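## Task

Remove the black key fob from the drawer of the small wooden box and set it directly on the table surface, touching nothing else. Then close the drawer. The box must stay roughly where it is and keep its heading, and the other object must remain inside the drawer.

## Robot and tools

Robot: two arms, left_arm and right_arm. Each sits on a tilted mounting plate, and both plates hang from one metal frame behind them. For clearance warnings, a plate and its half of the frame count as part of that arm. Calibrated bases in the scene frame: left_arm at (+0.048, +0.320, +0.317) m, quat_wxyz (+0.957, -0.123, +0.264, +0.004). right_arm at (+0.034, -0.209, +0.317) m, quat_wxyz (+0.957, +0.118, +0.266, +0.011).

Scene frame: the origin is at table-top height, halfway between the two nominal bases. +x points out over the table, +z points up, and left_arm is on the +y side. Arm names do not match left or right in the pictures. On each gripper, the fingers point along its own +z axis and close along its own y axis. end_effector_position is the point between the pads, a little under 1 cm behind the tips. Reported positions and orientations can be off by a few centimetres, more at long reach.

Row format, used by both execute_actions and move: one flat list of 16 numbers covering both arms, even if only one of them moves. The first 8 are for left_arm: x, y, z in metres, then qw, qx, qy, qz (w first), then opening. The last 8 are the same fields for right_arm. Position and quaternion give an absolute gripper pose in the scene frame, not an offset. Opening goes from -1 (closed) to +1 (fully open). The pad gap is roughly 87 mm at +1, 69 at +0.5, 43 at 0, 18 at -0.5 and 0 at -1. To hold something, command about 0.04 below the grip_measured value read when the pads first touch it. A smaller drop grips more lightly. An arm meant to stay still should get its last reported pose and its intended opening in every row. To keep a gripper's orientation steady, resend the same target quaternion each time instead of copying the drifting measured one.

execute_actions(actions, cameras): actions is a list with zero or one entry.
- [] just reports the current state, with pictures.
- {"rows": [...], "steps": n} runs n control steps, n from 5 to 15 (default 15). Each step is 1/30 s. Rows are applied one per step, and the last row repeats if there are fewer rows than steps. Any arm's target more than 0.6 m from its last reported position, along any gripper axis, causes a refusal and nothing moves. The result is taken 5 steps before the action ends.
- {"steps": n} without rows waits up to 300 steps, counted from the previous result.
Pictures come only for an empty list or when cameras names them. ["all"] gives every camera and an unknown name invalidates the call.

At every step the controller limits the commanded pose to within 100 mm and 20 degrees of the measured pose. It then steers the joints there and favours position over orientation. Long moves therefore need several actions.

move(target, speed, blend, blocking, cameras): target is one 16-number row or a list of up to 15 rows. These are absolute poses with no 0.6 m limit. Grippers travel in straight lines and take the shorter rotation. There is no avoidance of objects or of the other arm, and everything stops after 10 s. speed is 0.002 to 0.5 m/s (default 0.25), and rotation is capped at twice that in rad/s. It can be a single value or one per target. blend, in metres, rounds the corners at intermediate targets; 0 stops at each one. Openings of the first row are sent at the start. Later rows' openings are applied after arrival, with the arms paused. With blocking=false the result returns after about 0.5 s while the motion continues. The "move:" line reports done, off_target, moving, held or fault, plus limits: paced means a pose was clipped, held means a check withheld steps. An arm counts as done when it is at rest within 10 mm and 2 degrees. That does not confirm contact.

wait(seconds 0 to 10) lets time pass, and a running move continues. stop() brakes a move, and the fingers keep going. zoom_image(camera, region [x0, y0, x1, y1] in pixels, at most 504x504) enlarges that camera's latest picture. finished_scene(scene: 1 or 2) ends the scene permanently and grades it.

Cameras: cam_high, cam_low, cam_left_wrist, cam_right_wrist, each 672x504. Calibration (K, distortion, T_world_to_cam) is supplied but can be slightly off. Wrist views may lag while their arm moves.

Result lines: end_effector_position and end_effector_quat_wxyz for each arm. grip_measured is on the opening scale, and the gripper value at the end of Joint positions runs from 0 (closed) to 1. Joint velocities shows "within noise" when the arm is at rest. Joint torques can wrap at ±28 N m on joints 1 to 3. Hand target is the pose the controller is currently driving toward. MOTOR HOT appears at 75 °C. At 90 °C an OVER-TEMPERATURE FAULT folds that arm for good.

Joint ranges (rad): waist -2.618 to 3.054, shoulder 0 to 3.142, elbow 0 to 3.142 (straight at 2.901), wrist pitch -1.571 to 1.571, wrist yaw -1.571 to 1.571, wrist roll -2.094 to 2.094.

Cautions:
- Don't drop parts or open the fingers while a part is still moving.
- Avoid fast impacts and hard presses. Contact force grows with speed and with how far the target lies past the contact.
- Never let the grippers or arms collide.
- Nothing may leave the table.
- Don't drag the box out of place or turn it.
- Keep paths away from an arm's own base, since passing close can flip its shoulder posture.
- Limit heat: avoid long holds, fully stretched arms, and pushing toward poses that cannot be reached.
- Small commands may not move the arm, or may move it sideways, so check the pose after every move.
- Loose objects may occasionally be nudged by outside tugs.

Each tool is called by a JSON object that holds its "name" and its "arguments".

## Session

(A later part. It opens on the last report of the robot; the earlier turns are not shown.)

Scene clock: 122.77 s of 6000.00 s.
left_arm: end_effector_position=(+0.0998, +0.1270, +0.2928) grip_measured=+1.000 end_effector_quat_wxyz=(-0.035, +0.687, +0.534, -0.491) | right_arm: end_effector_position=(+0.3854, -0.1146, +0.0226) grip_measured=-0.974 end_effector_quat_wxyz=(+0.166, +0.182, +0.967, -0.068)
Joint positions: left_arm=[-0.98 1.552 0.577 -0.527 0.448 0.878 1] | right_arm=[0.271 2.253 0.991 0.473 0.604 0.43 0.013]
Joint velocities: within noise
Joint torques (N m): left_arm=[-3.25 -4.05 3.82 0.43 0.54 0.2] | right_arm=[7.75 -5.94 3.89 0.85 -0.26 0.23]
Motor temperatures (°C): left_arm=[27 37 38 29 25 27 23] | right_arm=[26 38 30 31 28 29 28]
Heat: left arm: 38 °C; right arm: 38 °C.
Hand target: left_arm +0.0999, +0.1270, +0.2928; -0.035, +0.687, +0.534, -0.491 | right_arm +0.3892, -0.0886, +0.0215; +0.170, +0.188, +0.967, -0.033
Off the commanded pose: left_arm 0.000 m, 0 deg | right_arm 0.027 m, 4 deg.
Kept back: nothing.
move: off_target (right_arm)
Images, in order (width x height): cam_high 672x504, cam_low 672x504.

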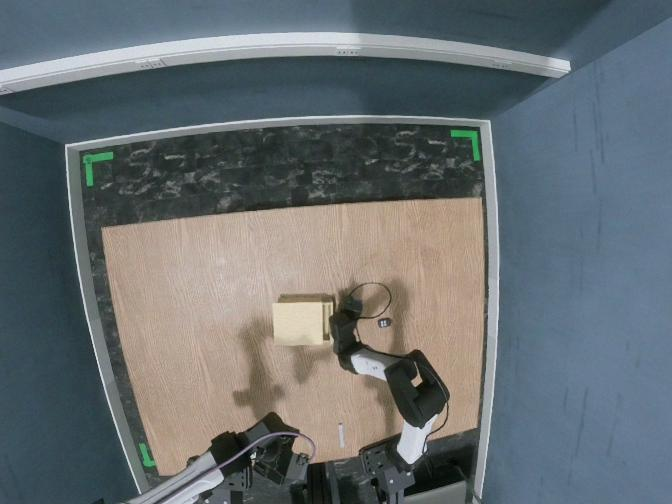

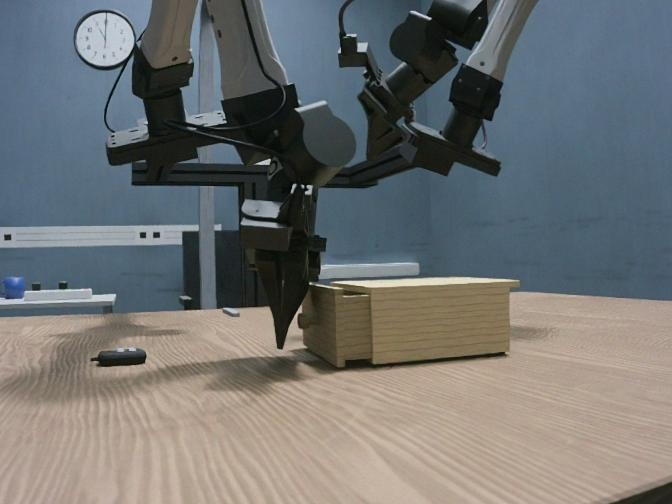

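{"name": "move", "arguments": {"target": [[0.34, 0.205, 0.17, 0.1710, -0.1710, 0.9698, 0.0301, -1.0, 0.3890, -0.0950, 0.020, 0.1704, 0.1879, 0.9667, -0.0331, -1.0],[0.39, 0.170, 0.035, 0.1710, -0.1710, 0.9698, 0.0301, -1.0, 0.3890, -0.0950, 0.020, 0.1704, 0.1879, 0.9667, -0.0331, -1.0]], "speed": [0.45, 0.2], "blend": [0.03, 0], "cameras": ["cam_low", "cam_high", "cam_left_wrist"]}}

Scene clock: 128.80 s of 6000.00 s.
left_arm: end_effector_position=(+0.3894, +0.1697, +0.0403) grip_measured=-0.993 end_effector_quat_wxyz=(+0.173, -0.171, +0.969, +0.034) | right_arm: end_effector_position=(+0.3853, -0.1147, +0.0226) grip_measured=-0.974 end_effector_quat_wxyz=(+0.165, +0.183, +0.967, -0.069)
Joint positions: left_arm=[-0.434 2.273 0.997 0.454 -0.645 -0.506 0.003] | right_arm=[0.271 2.253 0.992 0.47 0.605 0.433 0.013]
Joint velocities: within noise
Joint torques (N m): left_arm=[-3.78 -7.71 2.48 1.24 0 0.23] | right_arm=[6.23 -6.46 2.15 0.96 -0.37 0.1]
Motor temperatures (°C): left_arm=[27 38 38 29 25 27 23] | right_arm=[27 38 30 31 28 29 28]
Heat: left arm: 38 °C; right arm: 38 °C.
Hand target: left_arm +0.3900, +0.1701, +0.0352; +0.171, -0.171, +0.970, +0.030 | right_arm +0.3886, -0.0954, +0.0211; +0.170, +0.188, +0.967, -0.034
Off the commanded pose: left_arm 0.005 m, 1 deg | right_arm 0.020 m, 4 deg.
Kept back: nothing.
move: off_target (right_arm)
camera_calibration:
cam_left_wrist: T_world_to_cam=[[0.344903, -0.938422, -0.0201405, 0.023813], [-0.823019, -0.312666, 0.474214, 0.379086], [-0.45131, -0.146982, -0.880179, 0.376999], [0, 0, 0, 1]] pos_world=[0.473926, 0.196286, 0.152538]
Images, in order (width x height): cam_high 672x504, cam_low 672x504, cam_left_wrist 672x504.

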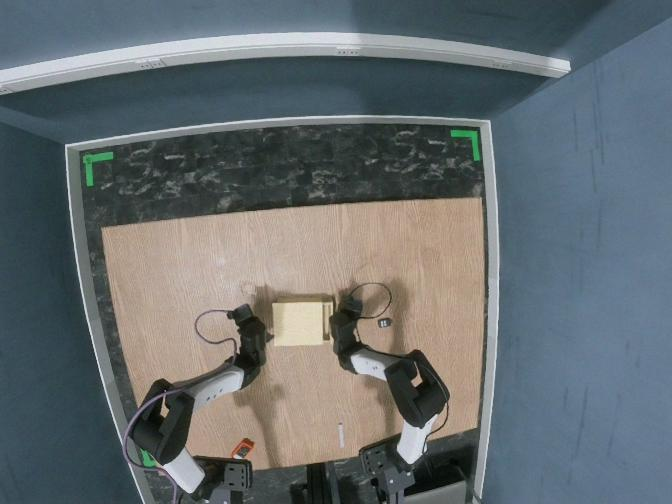

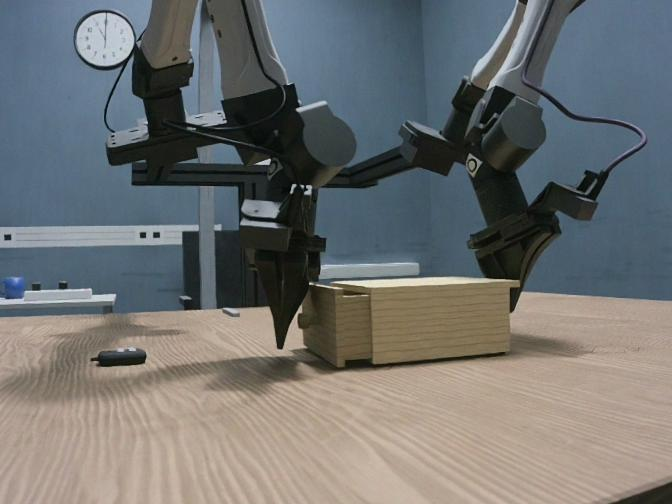

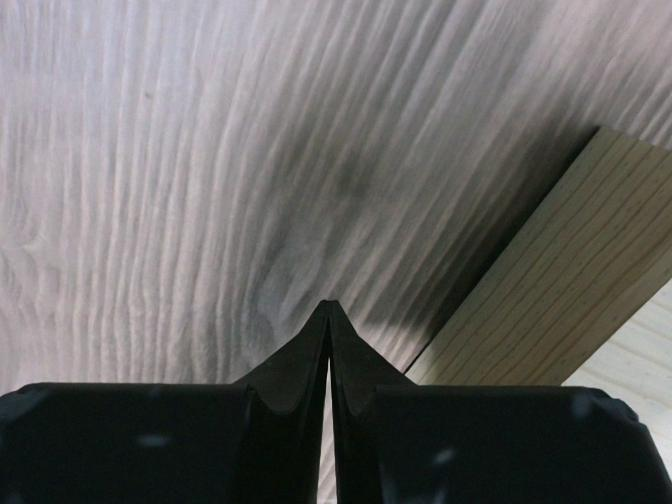

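{"name": "move", "arguments": {"target": [[0.39, 0.140, 0.033, 0.1710, -0.1710, 0.9698, 0.0301, -1.0, 0.3890, -0.0950, 0.020, 0.1704, 0.1879, 0.9667, -0.0331, -1.0],[0.39, 0.092, 0.033, 0.1710, -0.1710, 0.9698, 0.0301, -1.0, 0.3890, -0.0950, 0.020, 0.1704, 0.1879, 0.9667, -0.0331, -1.0]], "speed": [0.12, 0.06], "blend": [0.01, 0], "cameras": ["cam_low", "cam_high"]}}

{"name": "zoom_image", "arguments": {"camera": "cam_low", "region": [240, 250, 520, 390]}}

Scene clock: 130.87 s of 6000.00 s.
left_arm: end_effector_position=(+0.3976, +0.1533, +0.0458) grip_measured=-0.993 end_effector_quat_wxyz=(+0.190, -0.164, +0.959, +0.130) | right_arm: end_effector_position=(+0.3853, -0.1147, +0.0226) grip_measured=-0.974 end_effector_quat_wxyz=(+0.165, +0.183, +0.967, -0.069)
Joint positions: left_arm=[-0.538 2.364 1.193 0.22 -0.898 -0.611 0.003] | right_arm=[0.271 2.253 0.992 0.47 0.605 0.433 0.013]
Joint velocities: within noise
Joint torques (N m): left_arm=[-10.63 -6.3 4.3 1.36 1.19 -0.46] | right_arm=[6.09 -6.54 2.1 0.98 -0.34 0.07]
Motor temperatures (°C): left_arm=[27 38 38 29 25 27 23] | right_arm=[27 37 30 31 28 29 28]
Heat: left arm: 38 °C; right arm: 37 °C.
Hand target: left_arm +0.3867, +0.0963, +0.0413; +0.169, -0.169, +0.970, +0.034 | right_arm +0.3886, -0.0954, +0.0211; +0.170, +0.188, +0.967, -0.034
Off the commanded pose: left_arm 0.063 m, 12 deg | right_arm 0.020 m, 4 deg.
Kept back: nothing.
move: off_target (left_arm, right_arm)
Images, in order (width x height): cam_high 672x504, cam_low 672x504.

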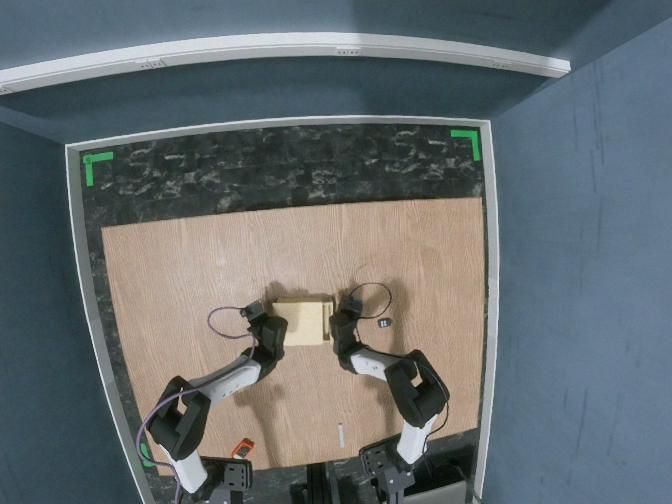

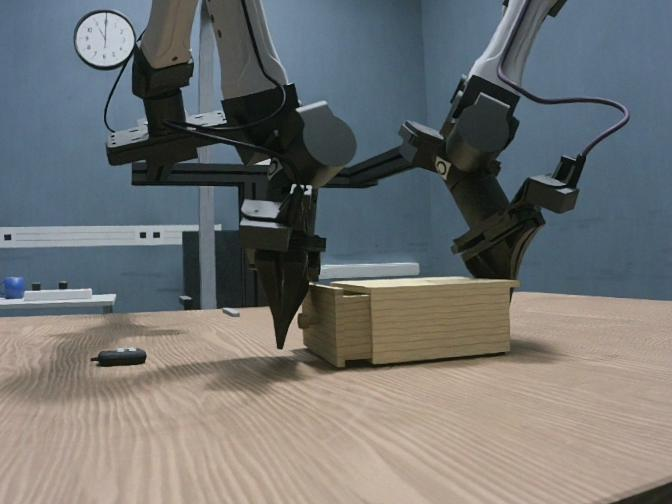

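Scaled by 1.800 from the camera's 672x504 image, which has a finer 960x720 frame.

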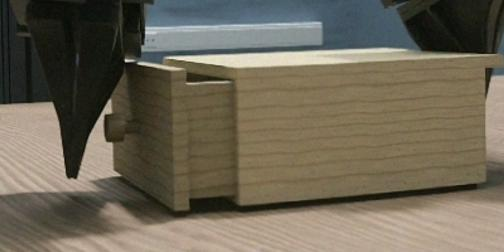

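{"name": "move", "arguments": {"target": [0.39, 0.092, 0.033, 0.1710, -0.1710, 0.9698, 0.0301, -1.0, 0.3920, -0.0700, 0.020, 0.1704, 0.1879, 0.9667, -0.0331, -1.0], "speed": 0.05, "cameras": ["cam_low", "cam_right_wrist"]}}

{"name": "zoom_image", "arguments": {"camera": "cam_low", "region": [240, 250, 520, 390]}}

Scene clock: 132.27 s of 6000.00 s.
left_arm: end_effector_position=(+0.3972, +0.1527, +0.0469) grip_measured=-0.993 end_effector_quat_wxyz=(+0.191, -0.166, +0.958, +0.132) | right_arm: end_effector_position=(+0.3869, -0.1003, +0.0216) grip_measured=-0.974 end_effector_quat_wxyz=(+0.165, +0.182, +0.967, -0.074)
Joint positions: left_arm=[-0.542 2.364 1.195 0.213 -0.906 -0.621 0.003] | right_arm=[0.307 2.28 1.036 0.431 0.639 0.464 0.013]
Joint velocities: within noise
Joint torques (N m): left_arm=[-10.3 -6.28 4.34 1.39 1.26 -0.38] | right_arm=[8.46 -6.09 3.85 0.85 -0.32 0.24]
Motor temperatures (°C): left_arm=[28 38 38 29 25 27 23] | right_arm=[27 37 30 31 28 29 28]
Heat: left arm: 38 °C; right arm: 37 °C.
Hand target: left_arm +0.3867, +0.0961, +0.0417; +0.169, -0.169, +0.970, +0.035 | right_arm +0.3910, -0.0708, +0.0217; +0.169, +0.187, +0.967, -0.033
Off the commanded pose: left_arm 0.063 m, 12 deg | right_arm 0.031 m, 5 deg.
Kept back: nothing.
move: off_target (left_arm, right_arm)
camera_calibration:
cam_right_wrist: T_world_to_cam=[[-0.357446, -0.929766, 0.088138, 0.0413386], [-0.790966, 0.351556, 0.500781, 0.350149], [-0.496594, 0.109288, -0.861075, 0.35813], [0, 0, 0, 1]] pos_world=[0.469577, -0.123801, 0.129385]
Images, in order (width x height): cam_low 672x504, cam_right_wrist 672x504.

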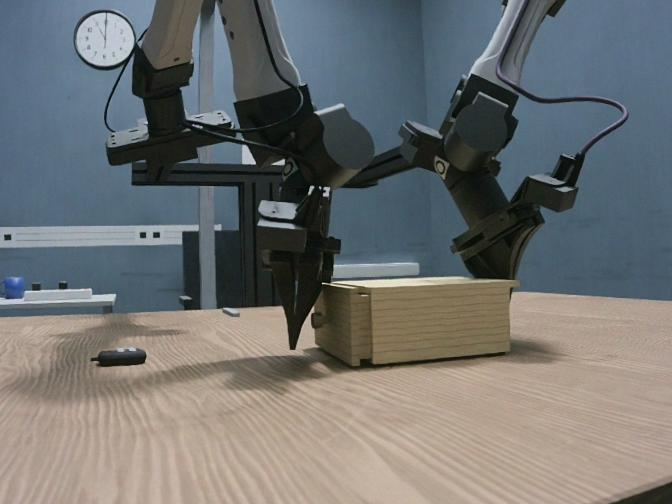

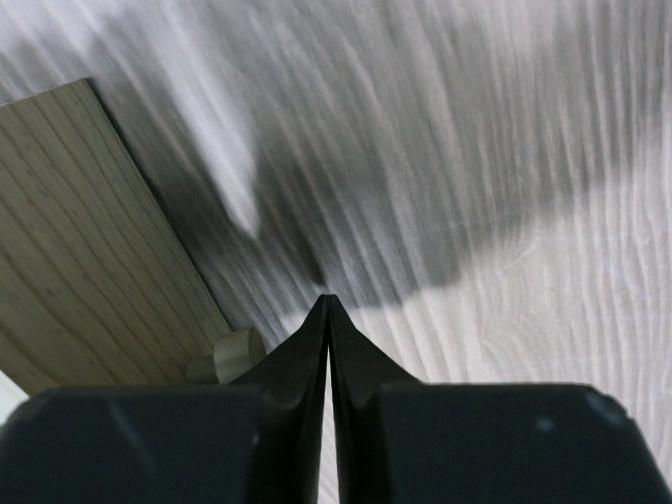

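Scaled by 1.800 from the camera's 672x504 image, which has a finer 960x720 frame.

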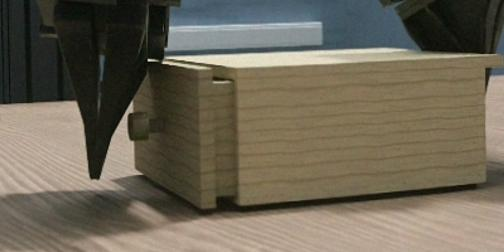

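{"name": "move", "arguments": {"target": [0.39, 0.092, 0.033, 0.1710, -0.1710, 0.9698, 0.0301, -1.0, 0.3920, -0.0500, 0.020, 0.1704, 0.1879, 0.9667, -0.0331, -1.0], "speed": 0.05, "cameras": ["cam_low", "cam_right_wrist"]}}

{"name": "zoom_image", "arguments": {"camera": "cam_low", "region": [240, 250, 520, 390]}}

Scene clock: 133.23 s of 6000.00 s.
left_arm: end_effector_position=(+0.3972, +0.1526, +0.0472) grip_measured=-0.993 end_effector_quat_wxyz=(+0.191, -0.166, +0.958, +0.133) | right_arm: end_effector_position=(+0.3877, -0.0874, +0.0225) grip_measured=-0.974 end_effector_quat_wxyz=(+0.165, +0.182, +0.966, -0.084)
Joint positions: left_arm=[-0.543 2.364 1.196 0.211 -0.909 -0.624 0.003] | right_arm=[0.345 2.303 1.079 0.384 0.684 0.499 0.013]
Joint velocities: within noise
Joint torques (N m): left_arm=[-10.19 -6.28 4.27 1.41 1.28 -0.35] | right_arm=[9.55 -5.89 4.3 0.83 -0.43 0.33]
Motor temperatures (°C): left_arm=[28 39 38 29 25 27 23] | right_arm=[27 37 30 31 28 29 28]
Heat: left arm: 39 °C; right arm: 37 °C.
Hand target: left_arm +0.3869, +0.0961, +0.0417; +0.169, -0.169, +0.970, +0.035 | right_arm +0.3906, -0.0512, +0.0227; +0.169, +0.187, +0.967, -0.033
Off the commanded pose: left_arm 0.063 m, 12 deg | right_arm 0.038 m, 6 deg.
Kept back: nothing.
move: off_target (left_arm, right_arm)
camera_calibration:
cam_right_wrist: T_world_to_cam=[[-0.359527, -0.926971, 0.107073, 0.0541839], [-0.789165, 0.363281, 0.495222, 0.346303], [-0.497954, 0.0935475, -0.862143, 0.357108], [0, 0, 0, 1]] pos_world=[0.470594, -0.108985, 0.13058]
Images, in order (width x height): cam_low 672x504, cam_right_wrist 672x504.

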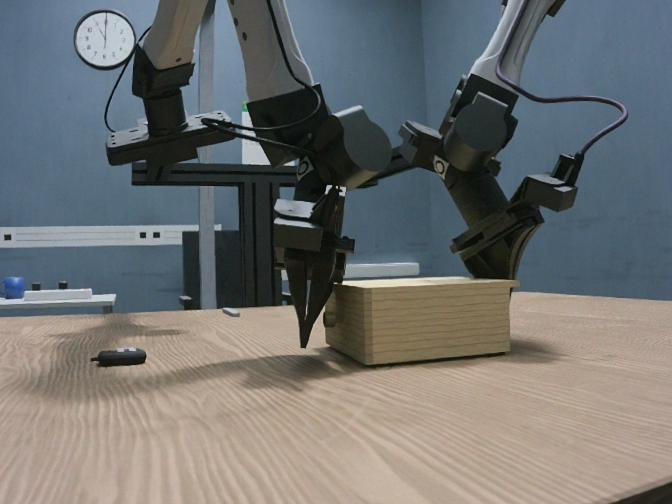

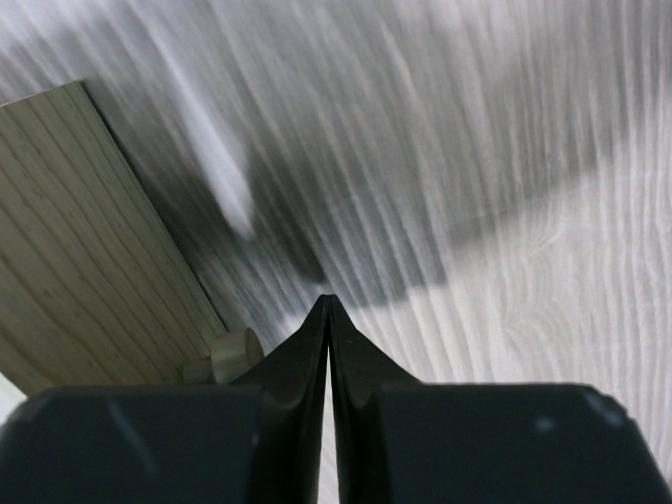

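Scaled by 1.800 from the camera's 672x504 image, which has a finer 960x720 frame.

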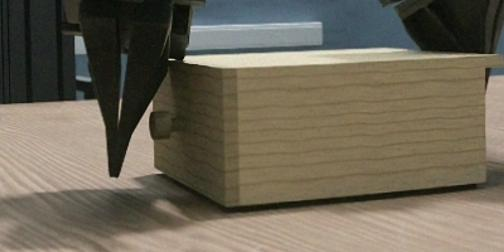

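{"name": "move", "arguments": {"target": [0.39,0.096,0.033,0.1710,-0.1710,0.9698,0.0301,-1,0.392,-0.092,0.020,0.1704,0.1879,0.9667,-0.0331,-1], "speed": 0.04, "cameras": ["cam_low"]}}

Scene clock: 135.30 s of 6000.00 s.
left_arm: end_effector_position=(+0.3968, +0.1526, +0.0472) grip_measured=-0.993 end_effector_quat_wxyz=(+0.191, -0.166, +0.958, +0.133) | right_arm: end_effector_position=(+0.3887, -0.0828, +0.0173) grip_measured=-0.974 end_effector_quat_wxyz=(+0.169, +0.187, +0.967, -0.030)
Joint positions: left_arm=[-0.544 2.364 1.196 0.209 -0.909 -0.626 0.003] | right_arm=[0.31 2.298 1.028 0.493 0.561 0.471 0.013]
Joint velocities: within noise
Joint torques (N m): left_arm=[-9.54 -6.67 3.59 1.52 1.3 -0.26] | right_arm=[3.08 -9.39 0.53 0.65 0.12 -0.36]
Motor temperatures (°C): left_arm=[28 39 38 29 26 27 23] | right_arm=[27 37 30 31 28 29 28]
Heat: left arm: 39 °C; right arm: 37 °C.
Hand target: left_arm +0.3873, +0.0995, +0.0413; +0.169, -0.170, +0.970, +0.036 | right_arm +0.3919, -0.0919, +0.0198; +0.170, +0.188, +0.967, -0.033
Off the commanded pose: left_arm 0.059 m, 12 deg | right_arm 0.010 m, 0 deg.
Kept back: nothing.
move: off_target (left_arm)
Images, in order (width x height): cam_low 672x504.

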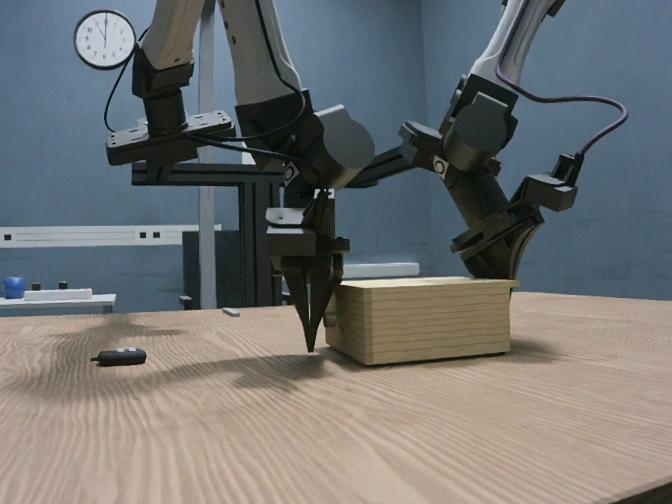

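{"name": "move", "arguments": {"target": [0.39,0.066,0.033,0.1710,-0.1710,0.9698,0.0301,-1,0.392,-0.105,0.020,0.1704,0.1879,0.9667,-0.0331,-1], "speed": 0.04, "cameras": ["cam_low"]}}

Scene clock: 136.87 s of 6000.00 s.
left_arm: end_effector_position=(+0.3972, +0.1384, +0.0564) grip_measured=-0.993 end_effector_quat_wxyz=(+0.196, -0.147, +0.956, +0.159) | right_arm: end_effector_position=(+0.3830, -0.1007, +0.0135) grip_measured=-0.974 end_effector_quat_wxyz=(+0.161, +0.184, +0.969, -0.034)
Joint positions: left_arm=[-0.597 2.395 1.279 0.084 -0.986 -0.665 0.003] | right_arm=[0.268 2.286 0.997 0.51 0.534 0.437 0.013]
Joint velocities: within noise
Joint torques (N m): left_arm=[-10.56 -6 5.11 1.66 1.62 -0.55] | right_arm=[4.03 -9.74 1.06 0.71 0.09 -0.18]
Motor temperatures (°C): left_arm=[29 40 38 29 26 27 23] | right_arm=[27 37 30 31 28 29 28]
Heat: left arm: 40 °C; right arm: 37 °C.
Hand target: left_arm +0.3859, +0.0717, +0.0470; +0.168, -0.168, +0.971, +0.039 | right_arm +0.3921, -0.1049, +0.0199; +0.171, +0.188, +0.967, -0.033
Off the commanded pose: left_arm 0.076 m, 15 deg | right_arm 0.012 m, 1 deg.
Kept back: nothing.
move: off_target (left_arm, right_arm)
Images, in order (width x height): cam_low 672x504.

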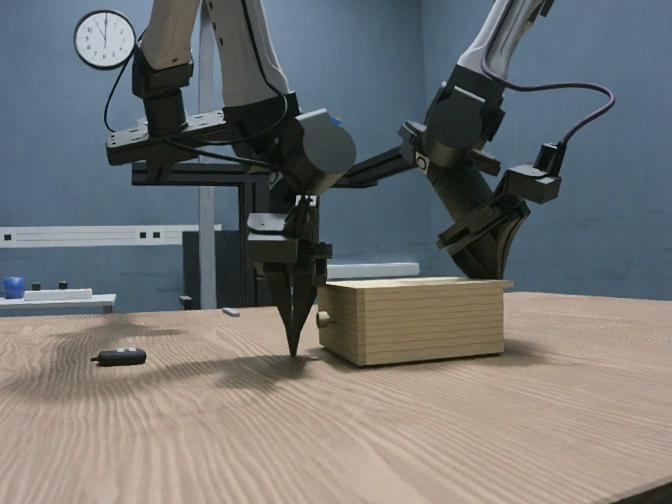

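{"name": "move", "arguments": {"target": [[0.39,0.185,0.06,0.1710,-0.1710,0.9698,0.0301,-1,0.385,-0.125,0.025,0.1704,0.1879,0.9667,-0.0331,-1],[0.37,0.22,0.13,0.1710,-0.1710,0.9698,0.0301,-1,0.38,-0.17,0.13,0.1704,0.1879,0.9667,-0.0331,-1]], "speed": 0.15, "blend": 0.02, "cameras": ["cam_low","cam_high"]}}

Scene clock: 139.27 s of 6000.00 s.
left_arm: end_effector_position=(+0.3715, +0.2209, +0.1263) grip_measured=-0.993 end_effector_quat_wxyz=(+0.174, -0.174, +0.969, +0.037) | right_arm: end_effector_position=(+0.3774, -0.1652, +0.1242) grip_measured=-0.974 end_effector_quat_wxyz=(+0.167, +0.187, +0.968, -0.035)
Joint positions: left_arm=[-0.43 1.843 0.714 0.308 -0.647 -0.507 0.003] | right_arm=[0.209 1.743 0.712 0.287 0.497 0.39 0.013]
Joint velocities: within noise
Joint torques (N m): left_arm=[-3.75 -8.96 1.92 0.98 0 0.16] | right_arm=[1.99 -9.09 2.37 0.61 0 -0.25]
Motor temperatures (°C): left_arm=[29 41 38 30 26 27 23] | right_arm=[27 38 30 31 28 29 28]
Heat: left arm: 41 °C; right arm: 38 °C.
Hand target: left_arm +0.3700, +0.2200, +0.1299; +0.171, -0.171, +0.970, +0.030 | right_arm +0.3800, -0.1699, +0.1298; +0.171, +0.188, +0.967, -0.033
Off the commanded pose: left_arm 0.004 m, 1 deg | right_arm 0.008 m, 1 deg.
Kept back: nothing.
move: done
Images, in order (width x height): cam_high 672x504, cam_low 672x504.

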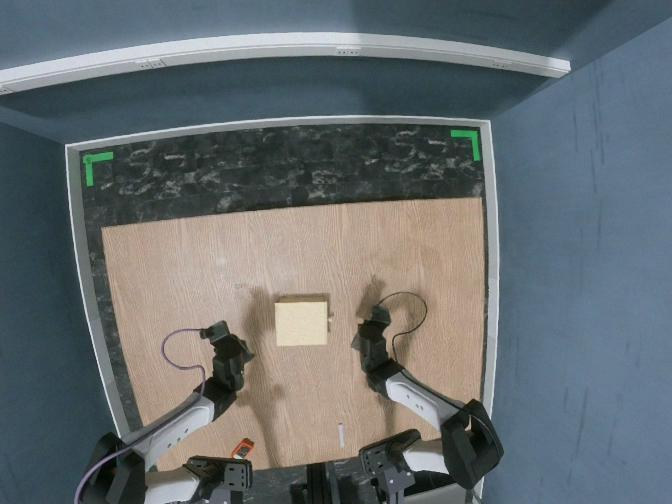

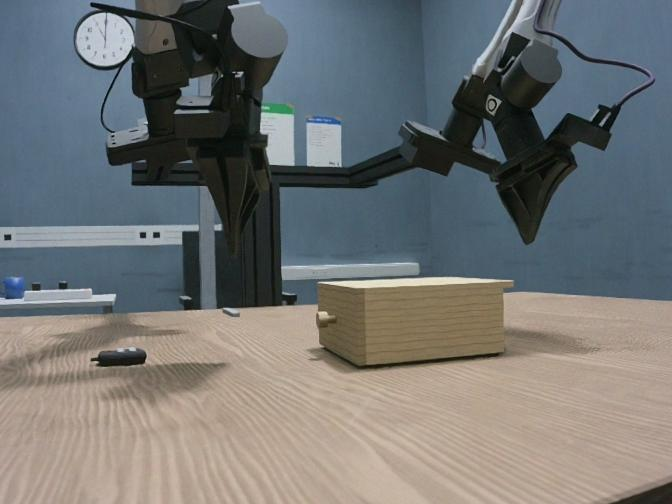

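{"name": "zoom_image", "arguments": {"camera": "cam_low", "region": [295, 260, 415, 380]}}

{"name": "zoom_image", "arguments": {"camera": "cam_high", "region": [260, 280, 350, 360]}}

Scaled by 4.200 from the camera's 672x504 image, which has a finer 960x720 frame.

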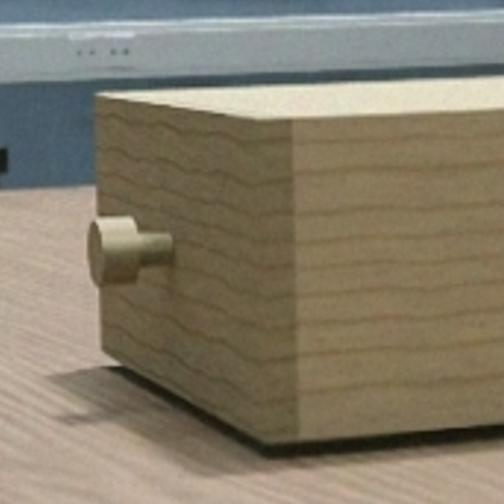

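Scaled by 5.600 from the camera's 672x504 image, which has a finer 960x720 frame.

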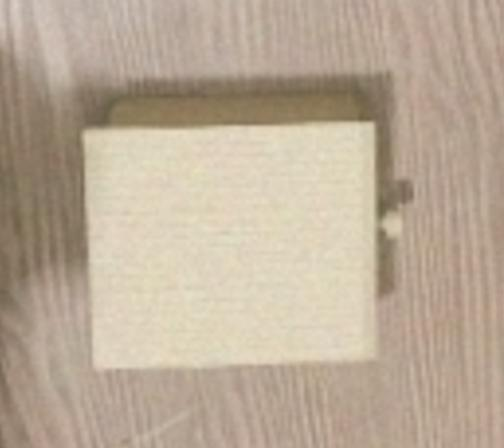

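{"name": "finished_scene", "arguments": {"scene": 1}}

The scene is finished: the task was done.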